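# Refit a dropped fuse into its panel clips

## Task

Get the fuse that slipped out of its clips on the control panel and landed in the wiring duct, and push it back so it is seated in both clips. Plastic forceps are available, standing upright in a block on the bench.

## Robot and tools

Robot: two six-joint UR7e-style arms, left_arm and right_arm, each ending in a two-finger parallel gripper (50 mm maximum opening) with a camera on the wrist. Fingers point along the gripper's +z axis and close along its x axis. end_effector_position is the point midway between the pads; fingertips extend 17.5 mm past it. A camera block juts about 10 cm toward the gripper's -y side and rotates with it.

Frames: the scene frame has its origin at table-top height midway between the nominal bases, +z up, +x out over the table, left_arm on the +y side (arm names do not match image sides). Calibrated bases: left_arm at (-0.061, +0.494, +0.031) m, right_arm at (-0.004, -0.389, +0.031) m, both nearly unrotated. Each arm reports its hand position (m), quat_wxyz and velocities in its own base frame. Fixed cameras and the table use the scene frame. Motion offsets are expressed along the axes of that arm's current Hand target (the gripper's own axes).

The 18-number row: every motion call uses rows of 18 numbers, left arm first then right: dx, dy, dz, rx, ry, rz, gripper position, force_limit, speed (left), then the same nine for the right. Both arms are always included. The six pose numbers are an offset, not a pose: measured from that arm's Hand target at the start of the call, along its own axes. 1.0 equals 0.6 m for dx/dy/dz and 180 degrees for rx/ry/rz, which form one rotation vector. All six zero means stay at (or return to) the Hand target. Repeating an offset in a new call moves further. Gripper numbers are absolute settings in [-1, 1]: position +1 fully open, about -0.65 pads touching, -1 to grip (close until blocked); force_limit -1/0/+1 is about 20/102/185 N per pad; speed -1/0/+1 is 20/85/150 mm/s. A 0 is a real command, so to leave a gripper unchanged resend its previous three numbers. Force and speed changes take effect only with a position change of at least 0.01.

execute_actions(actions, cameras): actions is a list of actions; each action is up to 15 rows of 18 numbers in [-1, 1], one row per 1/30 s step, the last row held if fewer than 15. Every row counts from the action's starting Hand target, not the previous row. An empty list returns state and all camera images. cameras: list of names, ["all"], or [].

move(target, speed, blend, stop_force, zero, blocking, cameras): straight-line path of each gripper toward target, a single 18-number row or up to 15 rows, all offsets counted from the same starting Hand targets. speed in m/s, 0.002 to 3.6, default 0.25 (rotation up to twice that in rad/s), one value or one per target. blend in m rounds corners in a list; 0 means stop at each. stop_force in N, 3 to 120, shared by both arms: an arm's path ends when the wrist sensor feels that much push against its motion; it then backs off to just before the push and still presses somewhat. Use it, slowly, for approaching contact; leave it out when pulling away from something the gripper presses on. zero (only with stop_force) rezeros the sensor before the move, default true. blocking=false returns after 0.5 s while the move continues (not allowed with stop_force). Moves do not avoid obstacles or the other arm; keep paths away from an arm's own base. Result adds a move: line such as done, off_target, moving, held or fault, plus limits (paced = pose clipped, held = steps withheld).

wait(seconds 0 to 10, cameras): lets time pass holding commands. stop(cameras): brakes a running move. zoom_image(camera, region [x0,y0,x1,y1] pixels, at most 504 by 504): closer view of the latest image from cam_high, cam_low, cam_left_wrist or cam_right_wrist (all 896x504). zero_wrist_force(arm): rezero that arm's force sensor. read_manual(section): licence texts only. finished_scene(scene): ends the current scene irreversibly; call it only when the fuse stays seated without the robot.

Reading results: Hand target is the last commanded pose after clipping; the gripper often rests a little short, and the next command re-requests it. object_status: 0 moving, 1 blocked while opening, 2 blocked while closing (a grip), 3 reached the setpoint or pads met (nothing held, or a very thin item). Opening in mm is about (250 - position_measured) x 0.202. Wrist force and torque are in the gripper's axes, zeroed at scene start; a third line shows the peak since the last report. Joint velocities may read within noise, omitting hand velocities. Printed poses can be off by a few centimetres. MOTOR HOT warns of heating; at 85 °C the arm brakes for 30-60 s.

Cautions: orientation commands are clipped to 32 degrees from the current measured orientation per step. Arms are stiff: aiming even slightly beyond a hard contact can trigger a fault stop (about 150 N external force or a joint torque limit; wrist joints 25.7 N m) that freezes the arm for 10 s. The clearance check may hold commands that bring the arms close, but contact between arms, including one gripper closing on the other's fingers, can end the attempt. Avoid fast impacts, heavy pushing, dropping the forceps or fuse, and releasing anything in motion; anything that falls off the table, or is left off it, counts as failure. Grip tools centred between the pads, confirm object_status 2, press the fuse in gently with stop_force and low speed, and check seating with zoomed camera images before finishing.

Each tool is called after "Call:" by a JSON object that holds its "fn" and its "kwargs", one argument or row to a line.

## Session

Call:
{"fn": "execute_actions", "kwargs": {
  "actions": []
}}

Scene clock: 0.00 s.
left_arm: end_effector_position=(+0.5761, -0.0889, +0.2714) position_measured=3 object_status=3 end_effector_quat_wxyz=(-0.124, +0.858, +0.498, -0.031) | right_arm: end_effector_position=(+0.7834, +0.4003, +0.1967) position_measured=3 object_status=3 end_effector_quat_wxyz=(+0.572, -0.061, +0.816, +0.062)
Joint positions: left_arm=[-0.427 -1.251 1.302 -1.383 -1.477 0.081] | right_arm=[3.928 -2.376 -1.505 0.328 1.006 -1.309]
Joint velocities: within noise
Joint torques (N m): no reading
Wrist force (N): no reading
Wrist torque (N m): no reading
Wrist force, peak (N): no reading
Hand target: left_arm +0.5761, -0.0889, +0.2714; -0.124, +0.858, +0.498, -0.031 | right_arm +0.7834, +0.4003, +0.1967; +0.572, -0.061, +0.816, +0.062
Tool commands: left_gripper/position=+1.0 left_gripper/force_limit=+1.0 left_gripper/speed=+1.0 right_gripper/position=+1.0 right_gripper/force_limit=+1.0 right_gripper/speed=+1.0

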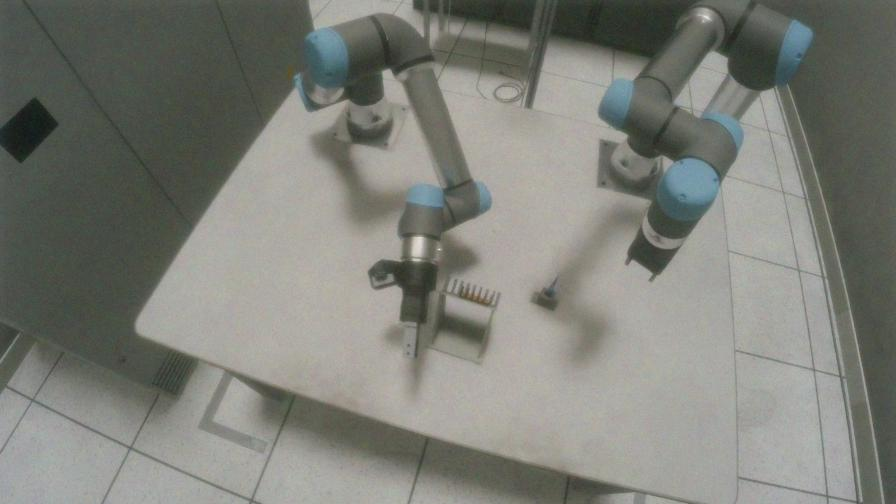

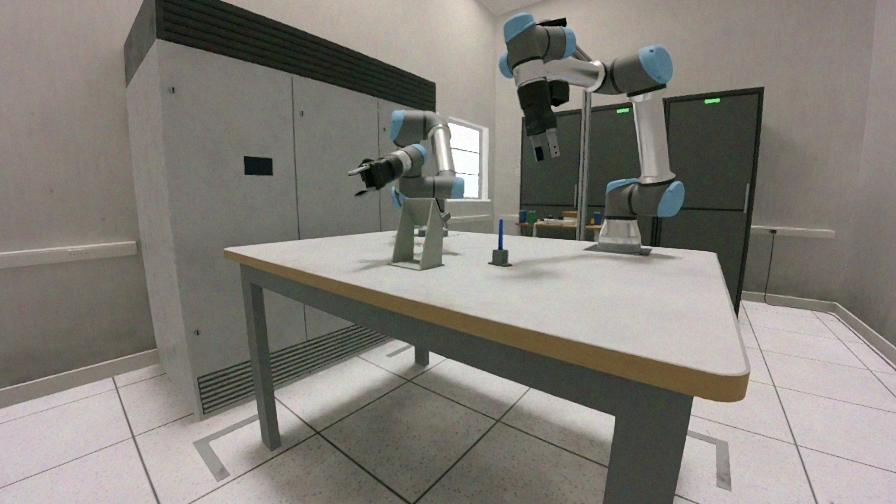

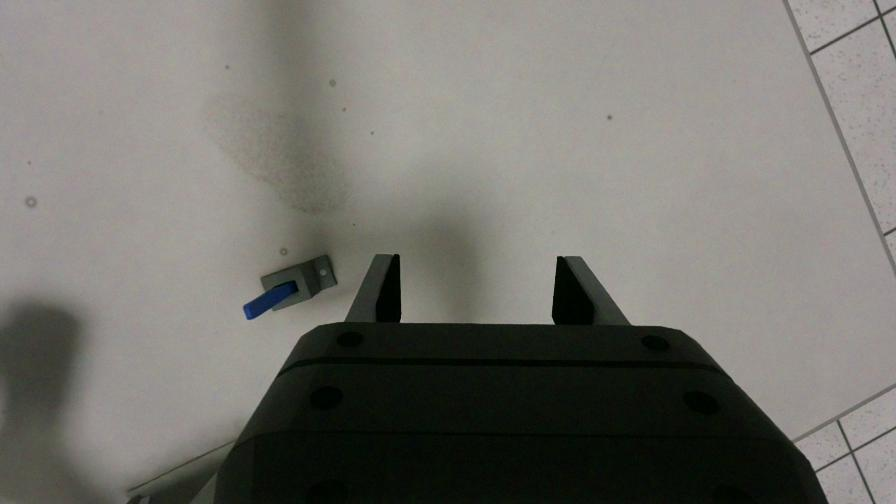

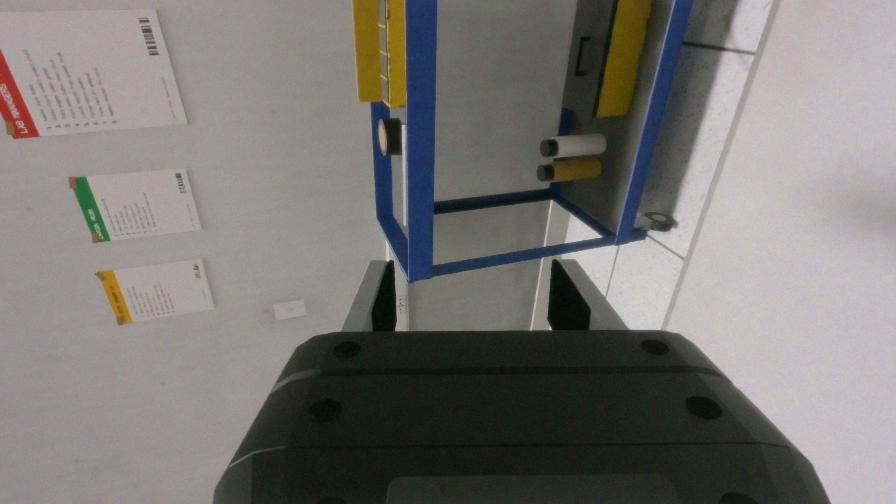

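Call:
{"fn": "zoom_image", "kwargs": {
  "camera": "cam_high",
  "region": [400, 260, 580, 370]
}}

Call:
{"fn": "zoom_image", "kwargs": {
  "camera": "cam_low",
  "region": [370, 180, 530, 280]
}}

Scaled by 2.800 from the camera's 896x504 image, which has a finer 1280x720 frame.

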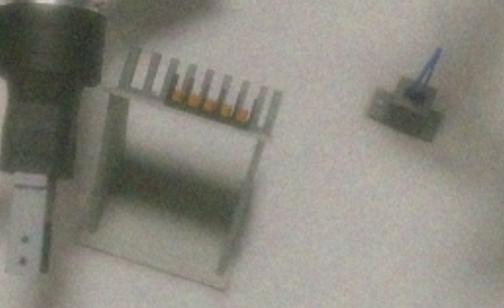

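Scaled by 3.150 from the camera's 896x504 image, which has a finer 1280x720 frame.

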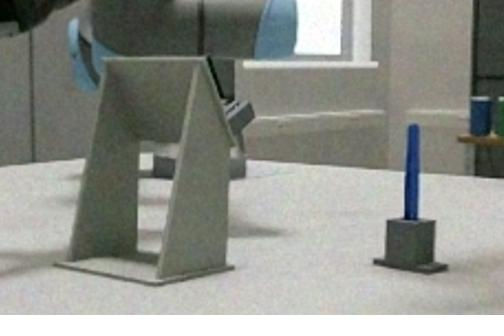

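Call:
{"fn": "zoom_image", "kwargs": {
  "camera": "cam_left_wrist",
  "region": [220, 230, 360, 340]
}}

Scaled by 3.600 from the camera's 896x504 image, which has a finer 1280x720 frame.

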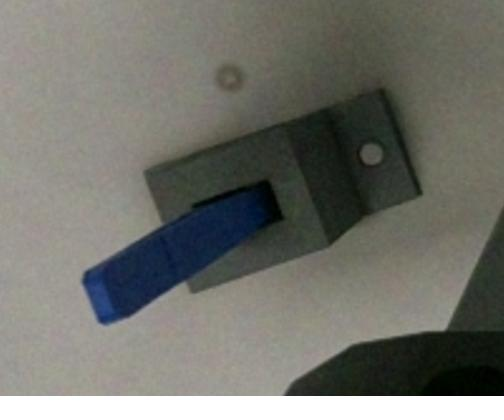

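Call:
{"fn": "move", "kwargs": {
  "target": [0,0,0,0,0,0,1,1,1,-0.037,-0.49,-0.68,0,0,0,1,1,1],
  "speed": 0.4
}}

Call:
{"fn": "move", "kwargs": {
  "target": [-0.59,-0.02,-0.137,-0.0746,-0.0341,-0.094,1,1,1,0,0,0,0,0,0,1,1,1],
  "speed": 0.4,
  "cameras": ["cam_high","cam_left_wrist","cam_right_wrist"]
}}

Scene clock: 34.53 s.
left_arm: end_effector_position=(+0.5761, -0.0889, +0.2714) position_measured=3 object_status=3 end_effector_quat_wxyz=(-0.124, +0.858, +0.498, -0.031) | right_arm: end_effector_position=(+0.4631, +0.0419, +0.3464) position_measured=3 object_status=3 end_effector_quat_wxyz=(+0.572, -0.061, +0.816, +0.062)
Joint positions: left_arm=[-0.427 -1.251 1.302 -1.383 -1.477 0.081] | right_arm=[3.772 -1.091 -2.581 0.151 1.15 -1.377]
Joint torques (N m): left_arm=[-0.47 -41.51 -24.46 -2.1 0.19 0.22] | right_arm=[-6.56 8.15 14.01 1.73 2.67 -2.14]
Wrist force (N): left_arm=[-0.4 0.0 -0.4] | right_arm=[0.0 -0.2 0.2]
Wrist torque (N m): left_arm=[0.01 0.06 -0.01] | right_arm=[0.03 -0.01 0.01]
Wrist force, peak (N): left_arm=[-0.3 0.1 -0.8] | right_arm=[0.1 -3.0 -3.1]
Hand target: left_arm +0.5761, -0.0889, +0.2714; -0.124, +0.858, +0.498, -0.031 | right_arm +0.4631, +0.0419, +0.3463; +0.572, -0.061, +0.816, +0.062
Off the commanded pose: left_arm 0.000 m, 0 deg | right_arm 0.000 m, 0 deg.
move: done

Scene clock: 36.00 s.
left_arm: end_effector_position=(+0.4027, -0.4033, +0.3286) position_measured=3 object_status=3 end_effector_quat_wxyz=(+0.000, +0.781, +0.624, +0.001) end_effector_velocity=(-0.001, -0.002, +0.001) end_effector_angular_velocity=(-0.003, +0.000, +0.002) | right_arm: end_effector_position=(+0.4631, +0.0419, +0.3463) position_measured=3 object_status=3 end_effector_quat_wxyz=(+0.572, -0.061, +0.816, +0.062)
Joint positions: left_arm=[-1.023 -1.424 1.412 -1.559 -1.57 -0.801] | right_arm=[3.772 -1.091 -2.581 0.151 1.15 -1.377]
Joint velocities: left_arm=[-0.004 0 -0.003 0 -0.001 -0.006] | right_arm=[within noise]
Joint torques (N m): left_arm=[-9.72 -43.88 -17.42 -3.76 -1.45 -2.29] | right_arm=[-7.66 7.57 14.16 1.79 2.31 -2.19]
Wrist force (N): left_arm=[-0.4 1.6 -0.3] | right_arm=[0.1 -0.4 0.0]
Wrist torque (N m): left_arm=[0.02 0.00 0.08] | right_arm=[0.01 -0.01 0.02]
Wrist force, peak (N): left_arm=[-4.8 -0.5 -1.2] | right_arm=[0.3 -0.4 0.5]
Hand target: left_arm +0.4026, -0.4034, +0.3287; +0.000, +0.781, +0.625, +0.001 | right_arm +0.4631, +0.0419, +0.3463; +0.572, -0.061, +0.816, +0.062
Off the commanded pose: left_arm 0.000 m, 0 deg | right_arm 0.000 m, 0 deg.
move: done
Images, in order (width x height): cam_high 896x504, cam_left_wrist 896x504, cam_right_wrist 896x504.

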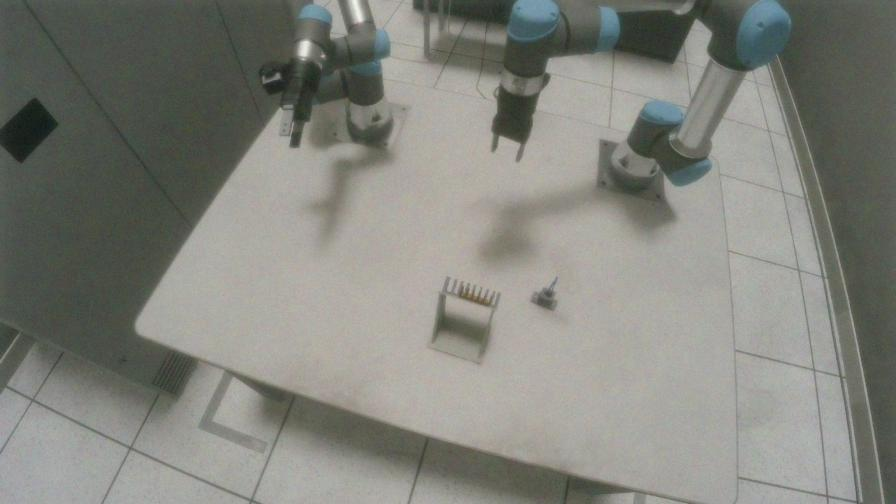

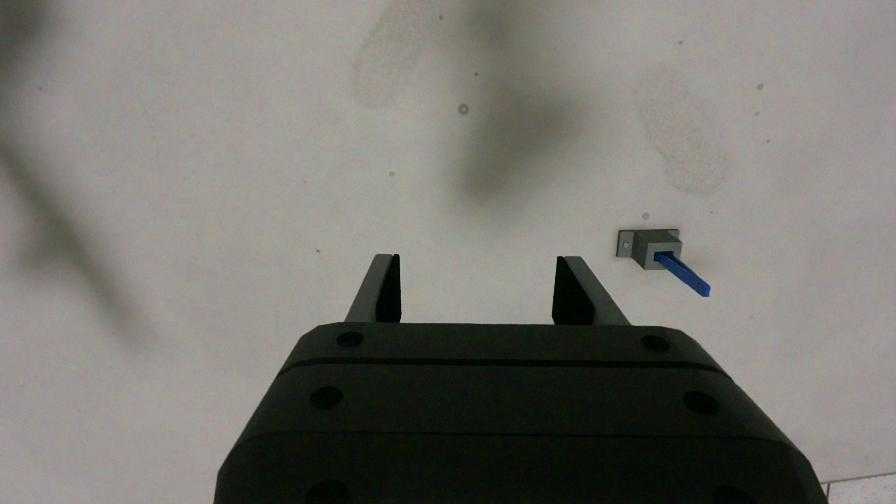

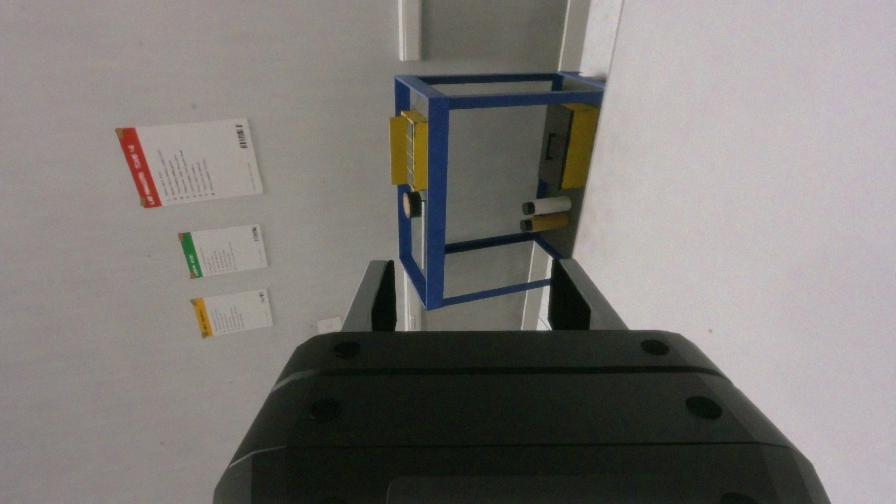

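Call:
{"fn": "move", "kwargs": {
  "target": [
    [-0.11,-0.045,0,0.052,0.463,0.805,1,1,1,0,0,0,0,0,0,1,1,1],
    [-0.11,-0.045,0.25,0.052,0.463,0.805,1,1,1,0,0,0,0,0,0,1,1,1]
  ],
  "speed": 0.5,
  "blend": 0.02,
  "cameras": ["cam_high","cam_left_wrist"]
}}

Scene clock: 61.97 s.
left_arm: end_effector_position=(+0.3620, -0.4618, +0.1787) position_measured=3 object_status=3 end_effector_quat_wxyz=(-0.353, +0.623, -0.603, +0.352) end_effector_velocity=(+0.000, -0.001, -0.001) end_effector_angular_velocity=(-0.004, +0.001, +0.000) | right_arm: end_effector_position=(+0.4631, +0.0419, +0.3463) position_measured=3 object_status=3 end_effector_quat_wxyz=(+0.572, -0.061, +0.816, +0.062)
Joint positions: left_arm=[-1.56 -1.376 2.133 -2.316 -0.527 1.543] | right_arm=[3.772 -1.091 -2.581 0.151 1.15 -1.377]
Joint velocities: left_arm=[0 0.002 0 -0.005 -0.001 0] | right_arm=[within noise]
Joint torques (N m): left_arm=[-1.95 -20.77 -11.7 -4.27 0.44 -1.28] | right_arm=[-7.79 8.82 13.9 2.37 2.23 -2.14]
Wrist force (N): left_arm=[0.4 -2.2 1.1] | right_arm=[0.0 -0.2 0.3]
Wrist torque (N m): left_arm=[0.06 -0.38 -0.03] | right_arm=[0.04 0.01 0.02]
Wrist force, peak (N): left_arm=[-0.2 -6.7 -1.4] | right_arm=[0.0 -0.6 0.6]
Hand target: left_arm +0.3620, -0.4618, +0.1786; -0.353, +0.623, -0.603, +0.352 | right_arm +0.4631, +0.0419, +0.3463; +0.572, -0.061, +0.816, +0.062
Off the commanded pose: left_arm 0.000 m, 0 deg | right_arm 0.000 m, 0 deg.
move: done
Images, in order (width x height): cam_high 896x504, cam_left_wrist 896x504.

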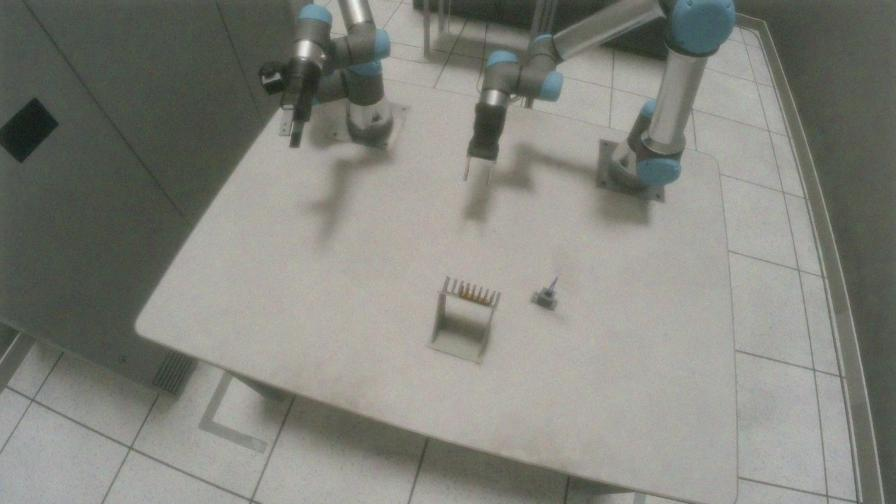

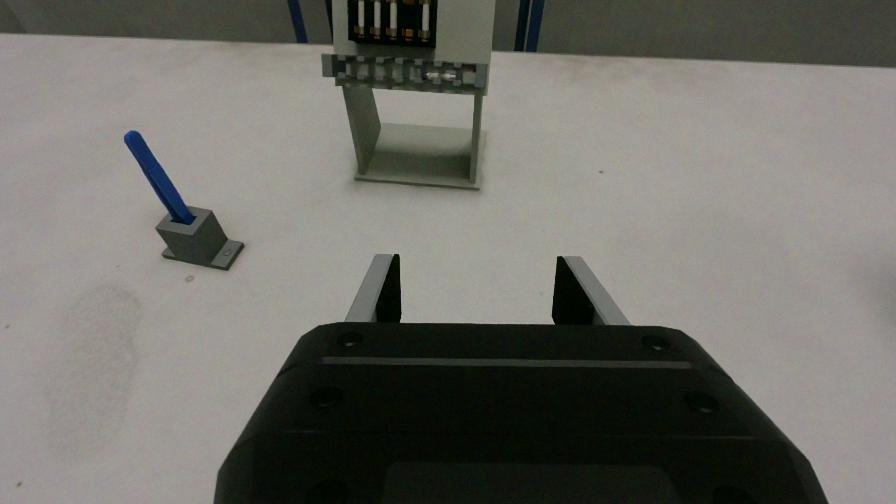

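Call:
{"fn": "move", "kwargs": {
  "target": [0,-0.21,-0.05,0,0,0,1,1,1,0,0,0,0,0,0,1,1,1],
  "cameras": ["cam_left_wrist"]
}}

Call:
{"fn": "zoom_image", "kwargs": {
  "camera": "cam_left_wrist",
  "region": [320, 0, 520, 180]
}}

Call:
{"fn": "zoom_image", "kwargs": {
  "camera": "cam_left_wrist",
  "region": [100, 100, 270, 300]
}}

Scene clock: 66.93 s.
left_arm: end_effector_position=(+0.3994, -0.4593, +0.3024) position_measured=3 object_status=3 end_effector_quat_wxyz=(-0.353, +0.623, -0.603, +0.352) | right_arm: end_effector_position=(+0.4631, +0.0419, +0.3463) position_measured=3 object_status=3 end_effector_quat_wxyz=(+0.572, -0.061, +0.816, +0.062)
Joint positions: left_arm=[-1.481 -1.517 1.955 -2.133 -0.532 1.7] | right_arm=[3.772 -1.091 -2.581 0.151 1.15 -1.377]
Joint torques (N m): left_arm=[-8.3 -33.65 -31.88 -2.14 3.63 2.05] | right_arm=[-7.29 8.82 13.73 2.57 2.15 -2.21]
Wrist force (N): left_arm=[0.0 -2.4 1.4] | right_arm=[0.1 0.0 0.3]
Wrist torque (N m): left_arm=[0.06 -0.30 -0.04] | right_arm=[0.06 -0.02 0.02]
Wrist force, peak (N): left_arm=[-0.3 -6.4 0.5] | right_arm=[-0.2 -0.7 0.2]
Hand target: left_arm +0.3994, -0.4593, +0.3026; -0.353, +0.623, -0.603, +0.352 | right_arm +0.4631, +0.0419, +0.3463; +0.572, -0.061, +0.816, +0.062
Off the commanded pose: left_arm 0.000 m, 0 deg | right_arm 0.000 m, 0 deg.
move: done
Images, in order (width x height): cam_left_wrist 896x504.

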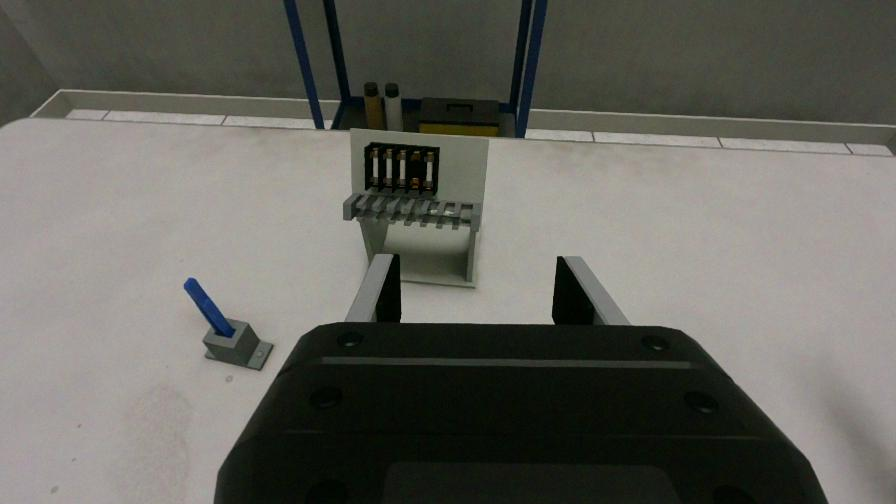

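Scaled by 2.520 from the camera's 896x504 image, which has a finer 1280x720 frame.

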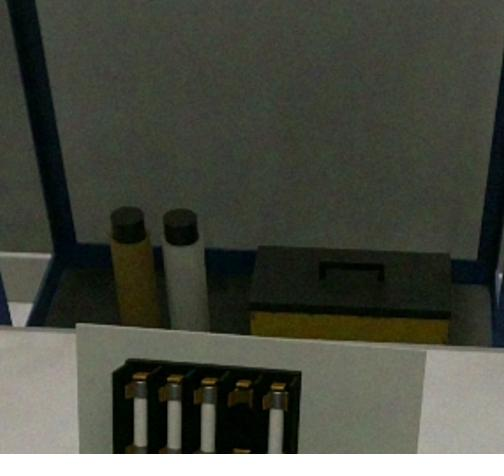

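Scaled by 2.520 from the camera's 896x504 image, which has a finer 1280x720 frame.

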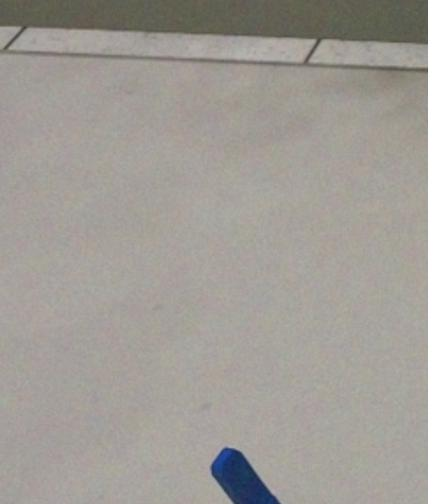

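Call:
{"fn": "zoom_image", "kwargs": {
  "camera": "cam_left_wrist",
  "region": [335, 125, 495, 235]
}}

Call:
{"fn": "zoom_image", "kwargs": {
  "camera": "cam_left_wrist",
  "region": [170, 260, 290, 380]
}}

Scaled by 3.150 from the camera's 896x504 image, which has a finer 1280x720 frame.

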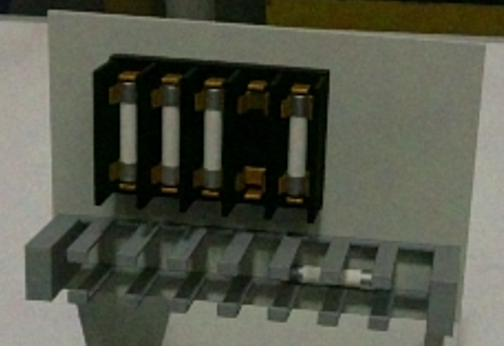

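Scaled by 4.200 from the camera's 896x504 image, which has a finer 1280x720 frame.

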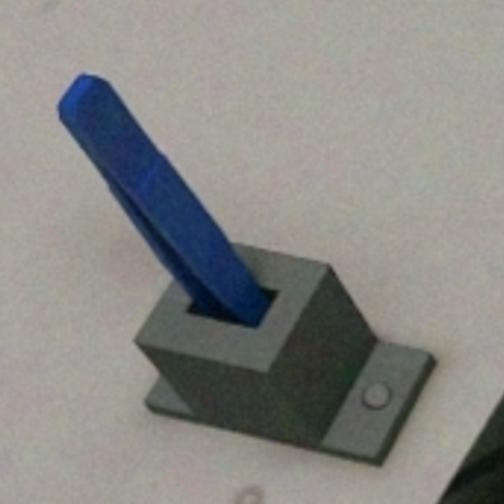

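Call:
{"fn": "move", "kwargs": {
  "target": [-0.3857,0.067,0.3467,-0.331,0.0373,0.0734,1,1,1,0,0,0,0,0,0,1,1,1],
  "speed": 0.4,
  "cameras": ["cam_left_wrist","cam_low"]
}}

Call:
{"fn": "zoom_image", "kwargs": {
  "camera": "cam_left_wrist",
  "region": [340, 90, 600, 340]
}}

Call:
{"fn": "zoom_image", "kwargs": {
  "camera": "cam_low",
  "region": [420, 160, 580, 280]
}}

Scene clock: 100.87 s.
left_arm: end_effector_position=(+0.5533, -0.2259, +0.1603) position_measured=3 object_status=3 end_effector_quat_wxyz=(+0.000, -0.624, +0.781, +0.000) end_effector_velocity=(+0.000, +0.001, -0.001) end_effector_angular_velocity=(+0.001, +0.005, -0.004) | right_arm: end_effector_position=(+0.4631, +0.0419, +0.3463) position_measured=3 object_status=3 end_effector_quat_wxyz=(+0.572, -0.061, +0.816, +0.062)
Joint positions: left_arm=[-0.613 -1.283 1.677 -1.964 -1.57 2.751] | right_arm=[3.772 -1.091 -2.581 0.151 1.15 -1.377]
Joint velocities: left_arm=[0.001 0.002 -0.002 0.004 -0.002 0.005] | right_arm=[within noise]
Joint torques (N m): left_arm=[9.44 -27.73 -32.29 -1.91 -1.52 2.49] | right_arm=[-6.44 8.94 13.86 3.03 2.13 -2.26]
Wrist force (N): left_arm=[-0.5 1.2 -0.8] | right_arm=[0.1 0.1 0.0]
Wrist torque (N m): left_arm=[-0.05 0.01 0.23] | right_arm=[0.08 -0.02 0.02]
Wrist force, peak (N): left_arm=[-3.3 -0.7 0.8] | right_arm=[0.1 -0.6 0.5]
Hand target: left_arm +0.5533, -0.2258, +0.1603; +0.000, -0.624, +0.781, +0.000 | right_arm +0.4631, +0.0419, +0.3463; +0.572, -0.061, +0.816, +0.062
Off the commanded pose: left_arm 0.000 m, 0 deg | right_arm 0.000 m, 0 deg.
move: done
Images, in order (width x height): cam_low 896x504, cam_left_wrist 896x504.

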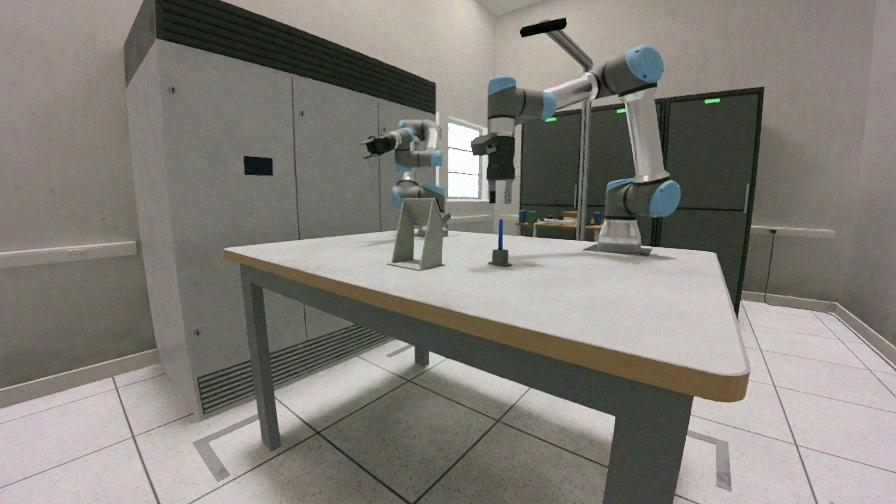

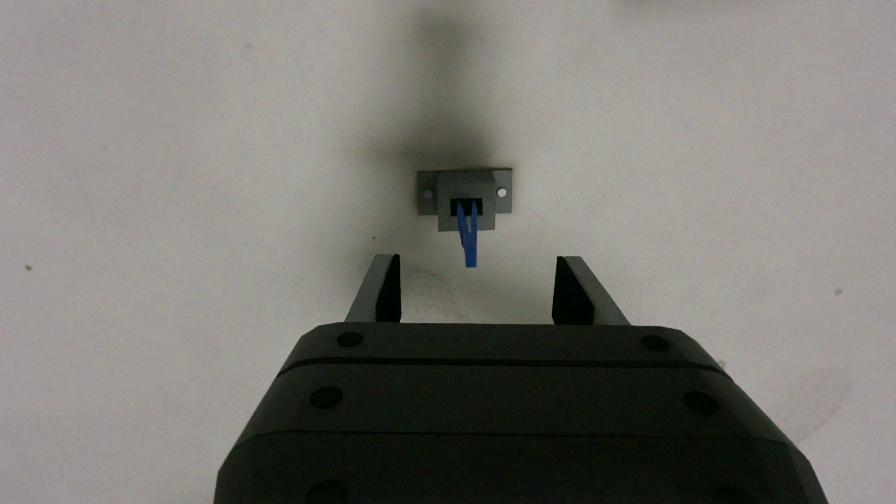

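Scaled by 1.938 from the camera's 896x504 image, which has a finer 1280x720 frame.

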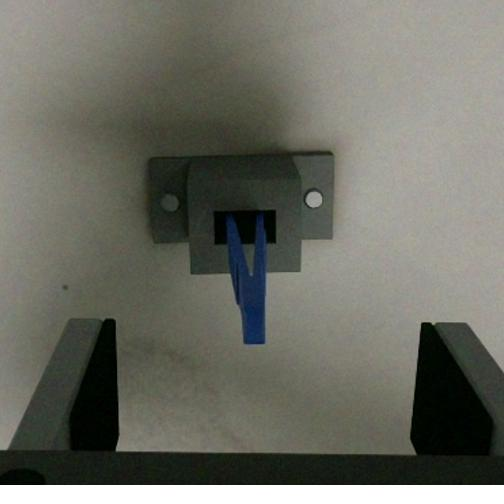

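Scaled by 3.150 from the camera's 896x504 image, which has a finer 1280x720 frame.

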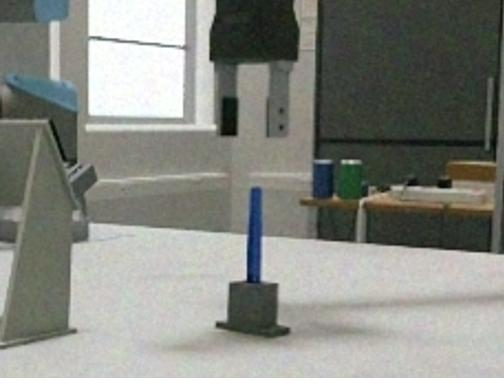

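Call:
{"fn": "move", "kwargs": {
  "target": [
    [0.004,0.0165,0,0,0,0,1,1,1,0,0,0,0,0,0,1,1,1],
    [0.004,0.0165,0.175,0,0,0,1,1,1,0,0,0,0,0,0,1,1,1]
  ],
  "speed": 0.15,
  "blend": 0.005,
  "cameras": ["cam_left_wrist"]
}}

Call:
{"fn": "execute_actions", "kwargs": {
  "actions": [
    [[0,0,0,0,0,0,-0.4,-1,-1,0,0,0,0,0,0,1,1,1]],
    [[0,0,0,0,0,0,-0.4,-1,-1,0,0,0,0,0,0,1,1,1]]
  ],
  "cameras": ["cam_left_wrist","cam_low"]
}}

Call:
{"fn": "zoom_image", "kwargs": {
  "camera": "cam_left_wrist",
  "region": [380, 160, 580, 340]
}}

Scene clock: 113.60 s.
left_arm: end_effector_position=(+0.5431, -0.2259, +0.0553) position_measured=3 object_status=3 end_effector_quat_wxyz=(+0.000, -0.624, +0.781, +0.000) | right_arm: end_effector_position=(+0.4631, +0.0419, +0.3463) position_measured=3 object_status=3 end_effector_quat_wxyz=(+0.572, -0.061, +0.816, +0.062)
Joint positions: left_arm=[-0.623 -1.176 1.836 -2.23 -1.571 2.741] | right_arm=[3.772 -1.091 -2.581 0.151 1.15 -1.377]
Joint torques (N m): left_arm=[10.92 -35.91 -23.46 -4.49 1.6 2.39] | right_arm=[-6.24 8.74 14.79 3.35 1.9 -2.13]
Wrist force (N): left_arm=[-0.7 1.2 -0.4] | right_arm=[0.2 -0.2 0.2]
Wrist torque (N m): left_arm=[-0.05 0.04 0.08] | right_arm=[0.03 -0.04 0.02]
Wrist force, peak (N): left_arm=[-0.3 2.5 -2.8] | right_arm=[-0.4 -0.6 0.3]
Hand target: left_arm +0.5431, -0.2260, +0.0553; +0.000, -0.624, +0.781, +0.000 | right_arm +0.4631, +0.0419, +0.3463; +0.572, -0.061, +0.816, +0.062
Off the commanded pose: left_arm 0.000 m, 0 deg | right_arm 0.000 m, 0 deg.
move: done
Images, in order (width x height): cam_left_wrist 896x504.

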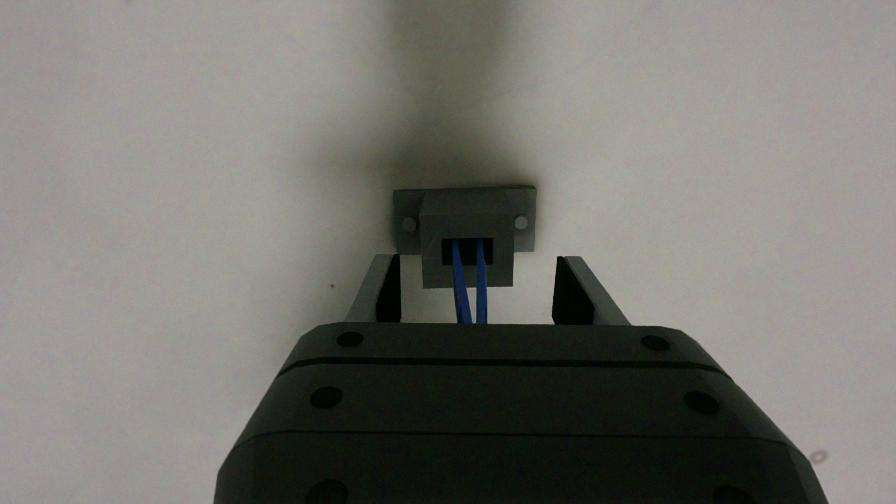

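Scene clock: 115.93 s.
left_arm: end_effector_position=(+0.5431, -0.2259, +0.0553) position_measured=212 object_status=0 end_effector_quat_wxyz=(+0.000, -0.624, +0.781, +0.000) | right_arm: end_effector_position=(+0.4631, +0.0419, +0.3463) position_measured=3 object_status=3 end_effector_quat_wxyz=(+0.572, -0.061, +0.816, +0.062)
Joint positions: left_arm=[-0.623 -1.176 1.836 -2.23 -1.571 2.741] | right_arm=[3.772 -1.091 -2.581 0.151 1.15 -1.377]
Joint torques (N m): left_arm=[5.15 -29.55 -12.4 -4.25 0.4 1.53] | right_arm=[-5.89 9.03 14.69 3.45 1.89 -2.14]
Wrist force (N): left_arm=[-0.8 1.1 -0.3] | right_arm=[-0.1 -0.3 -0.3]
Wrist torque (N m): left_arm=[-0.06 0.05 0.08] | right_arm=[0.03 0.03 0.02]
Wrist force, peak (N): left_arm=[-0.9 1.6 -0.3] | right_arm=[-0.1 -0.5 0.5]
Hand target: left_arm +0.5431, -0.2260, +0.0553; +0.000, -0.624, +0.781, +0.000 | right_arm +0.4631, +0.0419, +0.3463; +0.572, -0.061, +0.816, +0.062
Off the commanded pose: left_arm 0.000 m, 0 deg | right_arm 0.000 m, 0 deg.
Step readings (end_effector_position of left_arm | right_arm):
0: (+0.5431, -0.2259, +0.0553) | (+0.4631, +0.0419, +0.3463)
1: (+0.5431, -0.2260, +0.0554) | (+0.4631, +0.0419, +0.3463)
2: (+0.5431, -0.2260, +0.0554) | (+0.4631, +0.0419, +0.3463)
4: (+0.5431, -0.2260, +0.0554) | (+0.4631, +0.0419, +0.3463)
8: (+0.5431, -0.2260, +0.0553) | (+0.4631, +0.0419, +0.3463)
15: (+0.5431, -0.2260, +0.0553) | (+0.4631, +0.0419, +0.3463)
16: (+0.5431, -0.2260, +0.0553) | (+0.4631, +0.0419, +0.3463)
17: (+0.5431, -0.2260, +0.0553) | (+0.4631, +0.0419, +0.3463)
19: (+0.5431, -0.2260, +0.0553) | (+0.4631, +0.0419, +0.3463)
23: (+0.5431, -0.2260, +0.0553) | (+0.4631, +0.0419, +0.3463)
30: (+0.5431, -0.2260, +0.0553) | (+0.4631, +0.0419, +0.3463)
Images, in order (width x height): cam_low 896x504, cam_left_wrist 896x504.

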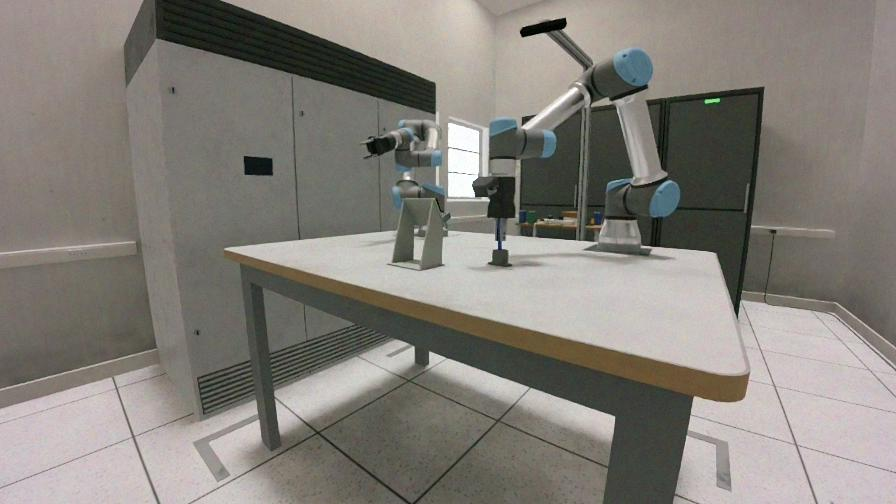

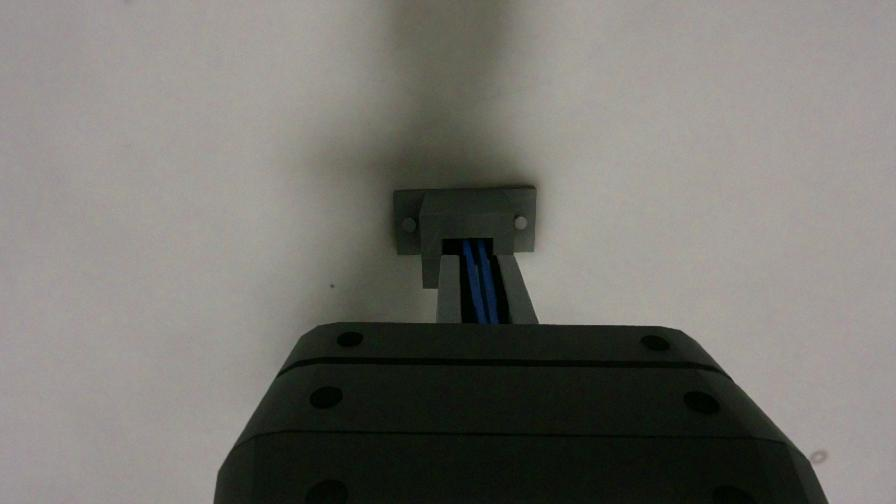

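Scaled by 2.520 from the camera's 896x504 image, which has a finer 1280x720 frame.

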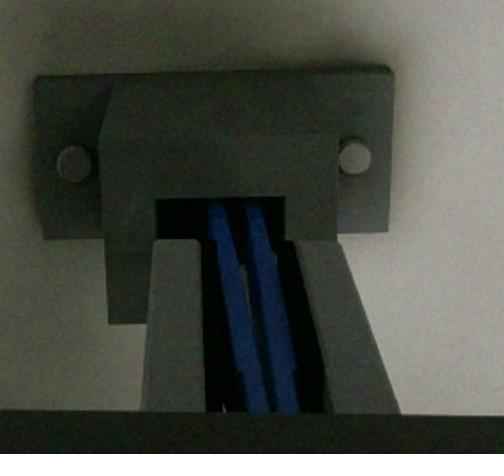

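Call:
{"fn": "execute_actions", "kwargs": {
  "actions": [
    [[0,0,0,0,0,0,-0.45,-1,-1,0,0,0,0,0,0,1,1,1]]
  ],
  "cameras": []
}}

Call:
{"fn": "move", "kwargs": {
  "target": [0,0,-0.25,0,0,0,-0.45,-1,-1,0,0,0,0,0,0,1,1,1],
  "speed": 0.12,
  "cameras": ["cam_left_wrist"]
}}

Call:
{"fn": "zoom_image", "kwargs": {
  "camera": "cam_left_wrist",
  "region": [380, 160, 580, 340]
}}

Scene clock: 121.43 s.
left_arm: end_effector_position=(+0.5431, -0.2259, +0.0553) position_measured=220 object_status=3 end_effector_quat_wxyz=(+0.000, -0.624, +0.781, +0.000) | right_arm: end_effector_position=(+0.4631, +0.0419, +0.3463) position_measured=3 object_status=3 end_effector_quat_wxyz=(+0.572, -0.061, +0.816, +0.062)
Joint positions: left_arm=[-0.623 -1.176 1.836 -2.23 -1.571 2.741] | right_arm=[3.772 -1.091 -2.581 0.151 1.15 -1.377]
Joint torques (N m): left_arm=[-2.75 -29.95 -11.95 -3.71 -1.32 -0.14] | right_arm=[-5.94 8.27 15.05 3.6 1.95 -2.21]
Wrist force (N): left_arm=[-0.7 1.4 -0.2] | right_arm=[0.0 -0.3 0.2]
Wrist torque (N m): left_arm=[-0.02 0.04 0.08] | right_arm=[0.01 0.00 0.02]
Wrist force, peak (N): left_arm=[-0.9 1.6 -0.5] | right_arm=[-0.1 -0.1 0.7]
Hand target: left_arm +0.5431, -0.2260, +0.0553; +0.000, -0.624, +0.781, +0.000 | right_arm +0.4631, +0.0419, +0.3463; +0.572, -0.061, +0.816, +0.062
Off the commanded pose: left_arm 0.000 m, 0 deg | right_arm 0.000 m, 0 deg.
Step readings (end_effector_position of left_arm | right_arm):
0: (+0.5431, -0.2259, +0.0553) | (+0.4631, +0.0419, +0.3463)
1: (+0.5431, -0.2259, +0.0553) | (+0.4631, +0.0419, +0.3463)
2: (+0.5431, -0.2259, +0.0553) | (+0.4631, +0.0419, +0.3463)
4: (+0.5431, -0.2259, +0.0553) | (+0.4631, +0.0419, +0.3463)
8: (+0.5431, -0.2259, +0.0553) | (+0.4631, +0.0419, +0.3463)
15: (+0.5431, -0.2259, +0.0553) | (+0.4631, +0.0419, +0.3463)
No camera images: "cameras" was empty.

Scene clock: 123.13 s.
left_arm: end_effector_position=(+0.5431, -0.2260, +0.2053) position_measured=220 object_status=3 end_effector_quat_wxyz=(+0.000, -0.624, +0.781, +0.000) | right_arm: end_effector_position=(+0.4631, +0.0419, +0.3463) position_measured=3 object_status=3 end_effector_quat_wxyz=(+0.572, -0.061, +0.816, +0.062)
Joint positions: left_arm=[-0.623 -1.339 1.628 -1.859 -1.571 2.741] | right_arm=[3.772 -1.091 -2.581 0.151 1.15 -1.377]
Joint torques (N m): left_arm=[-10.3 -29.53 -27.19 -2.02 0.72 -1.8] | right_arm=[-5.66 8.55 14.99 3.84 1.91 -2.14]
Wrist force (N): left_arm=[-0.5 1.1 -0.6] | right_arm=[0.0 -0.5 -0.2]
Wrist torque (N m): left_arm=[-0.04 0.02 0.09] | right_arm=[-0.02 0.00 0.02]
Wrist force, peak (N): left_arm=[-0.5 1.2 -2.6] | right_arm=[-0.4 -0.2 0.5]
Hand target: left_arm +0.5432, -0.2260, +0.2053; +0.000, -0.624, +0.781, +0.000 | right_arm +0.4631, +0.0419, +0.3463; +0.572, -0.061, +0.816, +0.062
Off the commanded pose: left_arm 0.000 m, 0 deg | right_arm 0.000 m, 0 deg.
move: done
Images, in order (width x height): cam_left_wrist 896x504.

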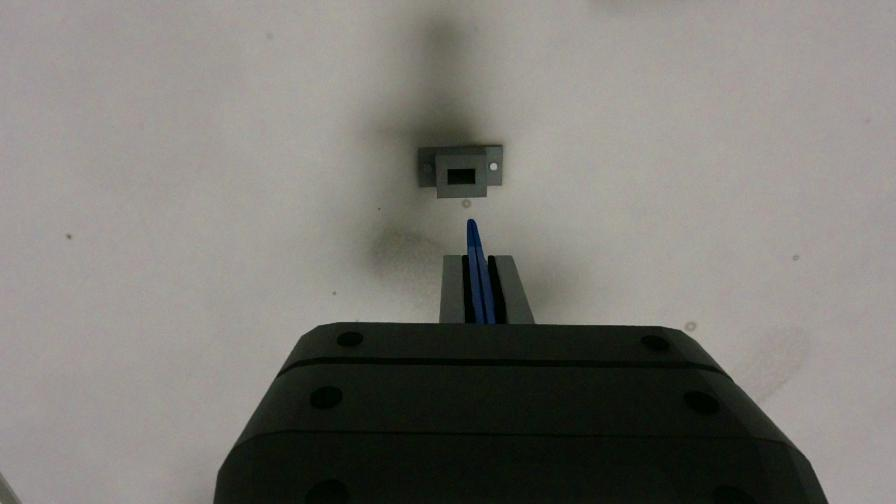

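Scaled by 2.520 from the camera's 896x504 image, which has a finer 1280x720 frame.

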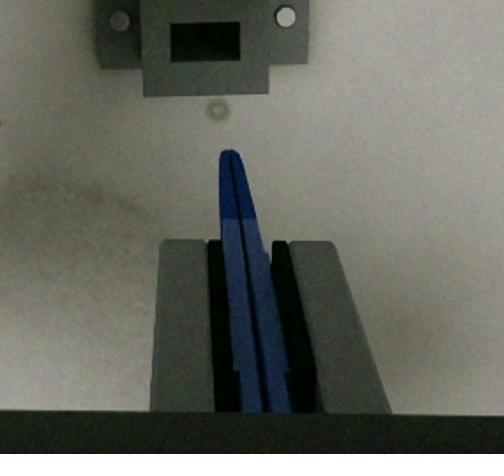

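Call:
{"fn": "execute_actions", "kwargs": {
  "actions": [
    [[0,0,0,0,0,0,-0.40,-1,-1,0,0,0,0,0,0,1,1,1]]
  ],
  "cameras": ["cam_left_wrist"]
}}

Call:
{"fn": "zoom_image", "kwargs": {
  "camera": "cam_left_wrist",
  "region": [430, 200, 530, 330]
}}

Call:
{"fn": "execute_actions", "kwargs": {
  "actions": [
    [[0,0,0,0,0,0,-0.36,-1,-1,0,0,0,0,0,0,1,1,1]]
  ],
  "cameras": ["cam_left_wrist"]
}}

Call:
{"fn": "zoom_image", "kwargs": {
  "camera": "cam_left_wrist",
  "region": [430, 200, 530, 330]
}}

Scene clock: 129.77 s.
left_arm: end_effector_position=(+0.5432, -0.2260, +0.2053) position_measured=212 object_status=3 end_effector_quat_wxyz=(+0.000, -0.624, +0.781, +0.000) | right_arm: end_effector_position=(+0.4631, +0.0419, +0.3463) position_measured=3 object_status=3 end_effector_quat_wxyz=(+0.572, -0.061, +0.816, +0.062)
Joint positions: left_arm=[-0.623 -1.339 1.628 -1.859 -1.571 2.741] | right_arm=[3.772 -1.091 -2.581 0.151 1.15 -1.377]
Joint torques (N m): left_arm=[-10.89 -26.86 -33.69 -1.99 0.68 -1.84] | right_arm=[-5.53 8.68 15.65 3.83 1.92 -2.15]
Wrist force (N): left_arm=[-0.4 1.1 -0.6] | right_arm=[-0.1 -0.2 0.5]
Wrist torque (N m): left_arm=[-0.05 0.01 0.09] | right_arm=[0.04 0.02 0.02]
Wrist force, peak (N): left_arm=[-0.5 1.7 -0.3] | right_arm=[0.3 -0.4 0.5]
Hand target: left_arm +0.5432, -0.2260, +0.2053; +0.000, -0.624, +0.781, +0.000 | right_arm +0.4631, +0.0419, +0.3463; +0.572, -0.061, +0.816, +0.062
Off the commanded pose: left_arm 0.000 m, 0 deg | right_arm 0.000 m, 0 deg.
Step readings (end_effector_position of left_arm | right_arm):
0: (+0.5431, -0.2260, +0.2053) | (+0.4631, +0.0419, +0.3463)
1: (+0.5431, -0.2260, +0.2053) | (+0.4631, +0.0419, +0.3463)
2: (+0.5431, -0.2260, +0.2053) | (+0.4631, +0.0419, +0.3463)
4: (+0.5432, -0.2260, +0.2053) | (+0.4631, +0.0419, +0.3463)
8: (+0.5432, -0.2260, +0.2053) | (+0.4631, +0.0419, +0.3463)
15: (+0.5432, -0.2260, +0.2053) | (+0.4631, +0.0419, +0.3463)
Images, in order (width x height): cam_left_wrist 896x504.

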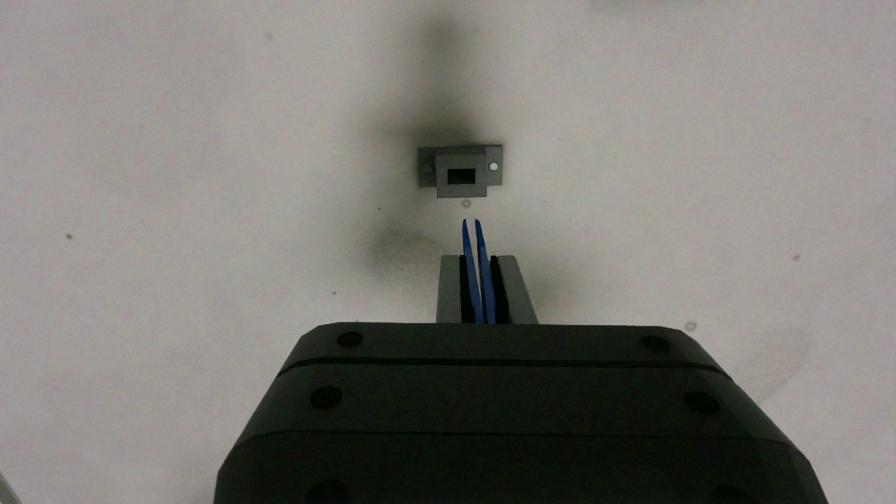

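Scaled by 3.877 from the camera's 896x504 image, which has a finer 1280x720 frame.

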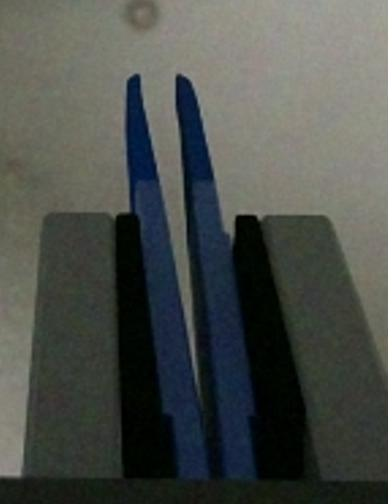

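Scene clock: 130.47 s.
left_arm: end_effector_position=(+0.5432, -0.2260, +0.2053) position_measured=206 object_status=3 end_effector_quat_wxyz=(+0.000, -0.624, +0.781, +0.000) | right_arm: end_effector_position=(+0.4631, +0.0419, +0.3463) position_measured=3 object_status=3 end_effector_quat_wxyz=(+0.572, -0.061, +0.816, +0.062)
Joint positions: left_arm=[-0.623 -1.339 1.628 -1.859 -1.571 2.741] | right_arm=[3.772 -1.091 -2.581 0.151 1.15 -1.377]
Joint torques (N m): left_arm=[-11.07 -26.43 -34.35 -2.17 0.52 -1.79] | right_arm=[-4.82 8.62 15.48 4.02 1.88 -2.05]
Wrist force (N): left_arm=[-0.4 1.2 -0.7] | right_arm=[-0.2 -0.3 0.2]
Wrist torque (N m): left_arm=[-0.04 0.01 0.09] | right_arm=[0.02 0.03 0.02]
Wrist force, peak (N): left_arm=[-0.5 1.5 -0.7] | right_arm=[0.0 -0.6 0.3]
Hand target: left_arm +0.5432, -0.2260, +0.2053; +0.000, -0.624, +0.781, +0.000 | right_arm +0.4631, +0.0419, +0.3463; +0.572, -0.061, +0.816, +0.062
Off the commanded pose: left_arm 0.000 m, 0 deg | right_arm 0.000 m, 0 deg.
Step readings (end_effector_position of left_arm | right_arm):
0: (+0.5432, -0.2260, +0.2053) | (+0.4631, +0.0419, +0.3463)
1: (+0.5432, -0.2260, +0.2053) | (+0.4631, +0.0419, +0.3463)
2: (+0.5432, -0.2260, +0.2053) | (+0.4631, +0.0419, +0.3463)
4: (+0.5432, -0.2260, +0.2053) | (+0.4631, +0.0419, +0.3463)
8: (+0.5432, -0.2260, +0.2053) | (+0.4631, +0.0419, +0.3463)
15: (+0.5432, -0.2260, +0.2053) | (+0.4631, +0.0419, +0.3463)
Images, in order (width x height): cam_left_wrist 896x504.

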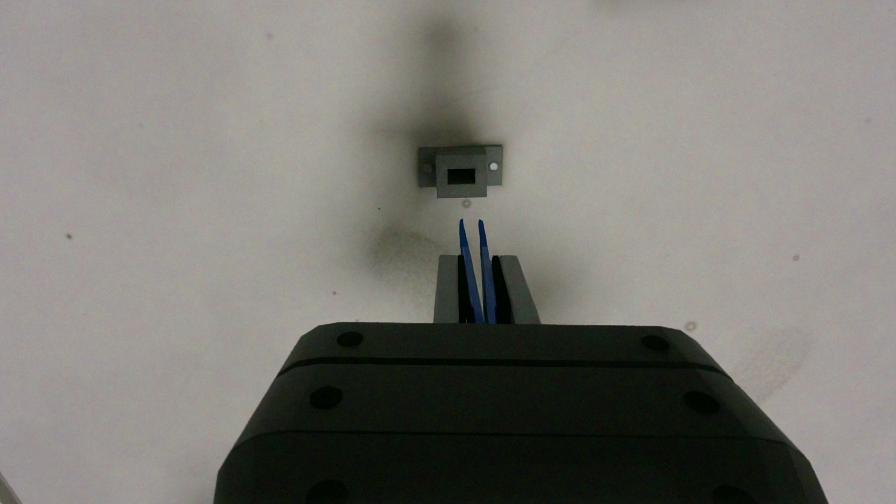

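Scaled by 3.877 from the camera's 896x504 image, which has a finer 1280x720 frame.

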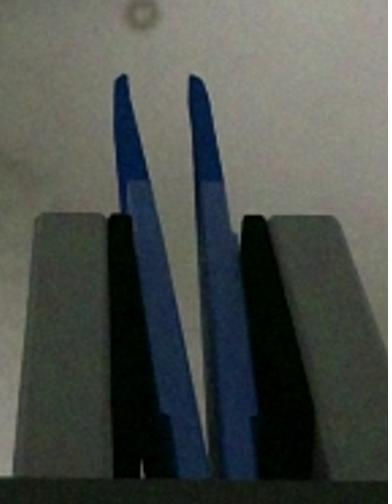

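Call:
{"fn": "move", "kwargs": {
  "target": [0.364,-0.008,-0.108,0.2496,-0.018,-0.0434,-0.4,-1,-1,0,0,0,0,0,0,1,1,1],
  "speed": 0.2,
  "cameras": ["cam_left_wrist"]
}}

Call:
{"fn": "zoom_image", "kwargs": {
  "camera": "cam_left_wrist",
  "region": [340, 60, 600, 330]
}}

Scene clock: 160.00 s.
left_arm: end_effector_position=(+0.4996, -0.4401, +0.2699) position_measured=212 object_status=3 end_effector_quat_wxyz=(-0.260, +0.627, -0.679, +0.281) | right_arm: end_effector_position=(+0.4631, +0.0419, +0.3463) position_measured=3 object_status=3 end_effector_quat_wxyz=(+0.572, -0.061, +0.816, +0.062)
Joint positions: left_arm=[-1.184 -1.407 1.854 -2.438 -0.887 2.188] | right_arm=[3.772 -1.091 -2.581 0.151 1.15 -1.377]
Joint torques (N m): left_arm=[-7.85 -40.02 -27.1 -4.34 3.19 0.54] | right_arm=[-5.67 8.82 15.66 3.98 1.78 -2.2]
Wrist force (N): left_arm=[-0.1 -1.2 0.7] | right_arm=[0.0 -0.5 0.1]
Wrist torque (N m): left_arm=[0.15 -0.20 -0.22] | right_arm=[-0.01 -0.01 0.02]
Wrist force, peak (N): left_arm=[-2.8 0.5 0.1] | right_arm=[0.1 -0.5 0.6]
Hand target: left_arm +0.4996, -0.4401, +0.2700; -0.260, +0.627, -0.679, +0.281 | right_arm +0.4631, +0.0419, +0.3463; +0.572, -0.061, +0.816, +0.062
Off the commanded pose: left_arm 0.000 m, 0 deg | right_arm 0.000 m, 0 deg.
move: done
Images, in order (width x height): cam_left_wrist 896x504.

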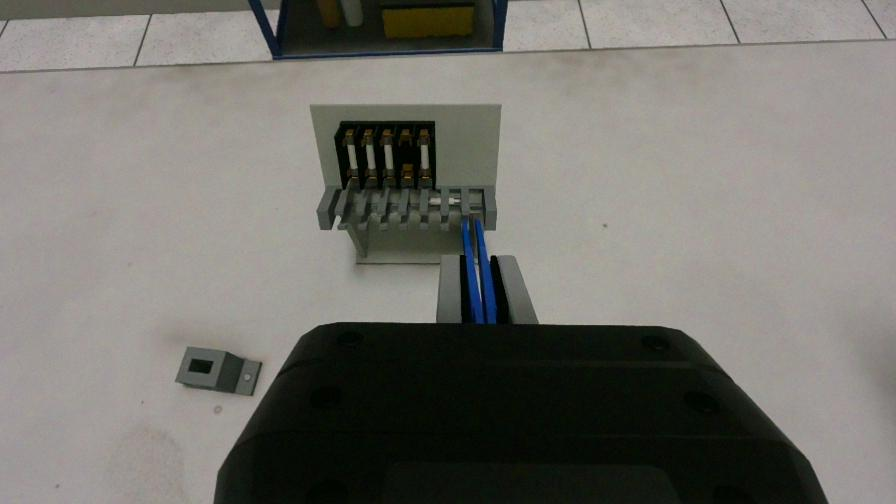

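Scaled by 1.867 from the camera's 896x504 image, which has a finer 1280x720 frame.

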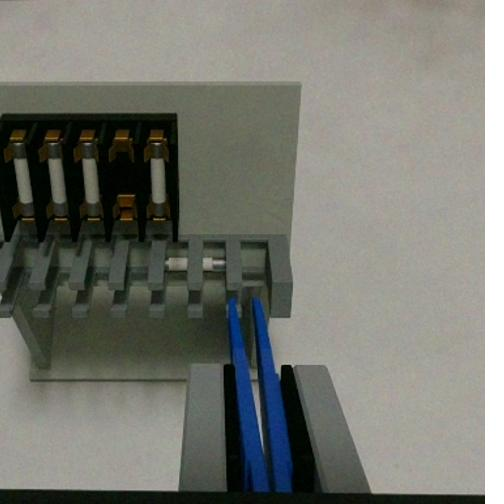

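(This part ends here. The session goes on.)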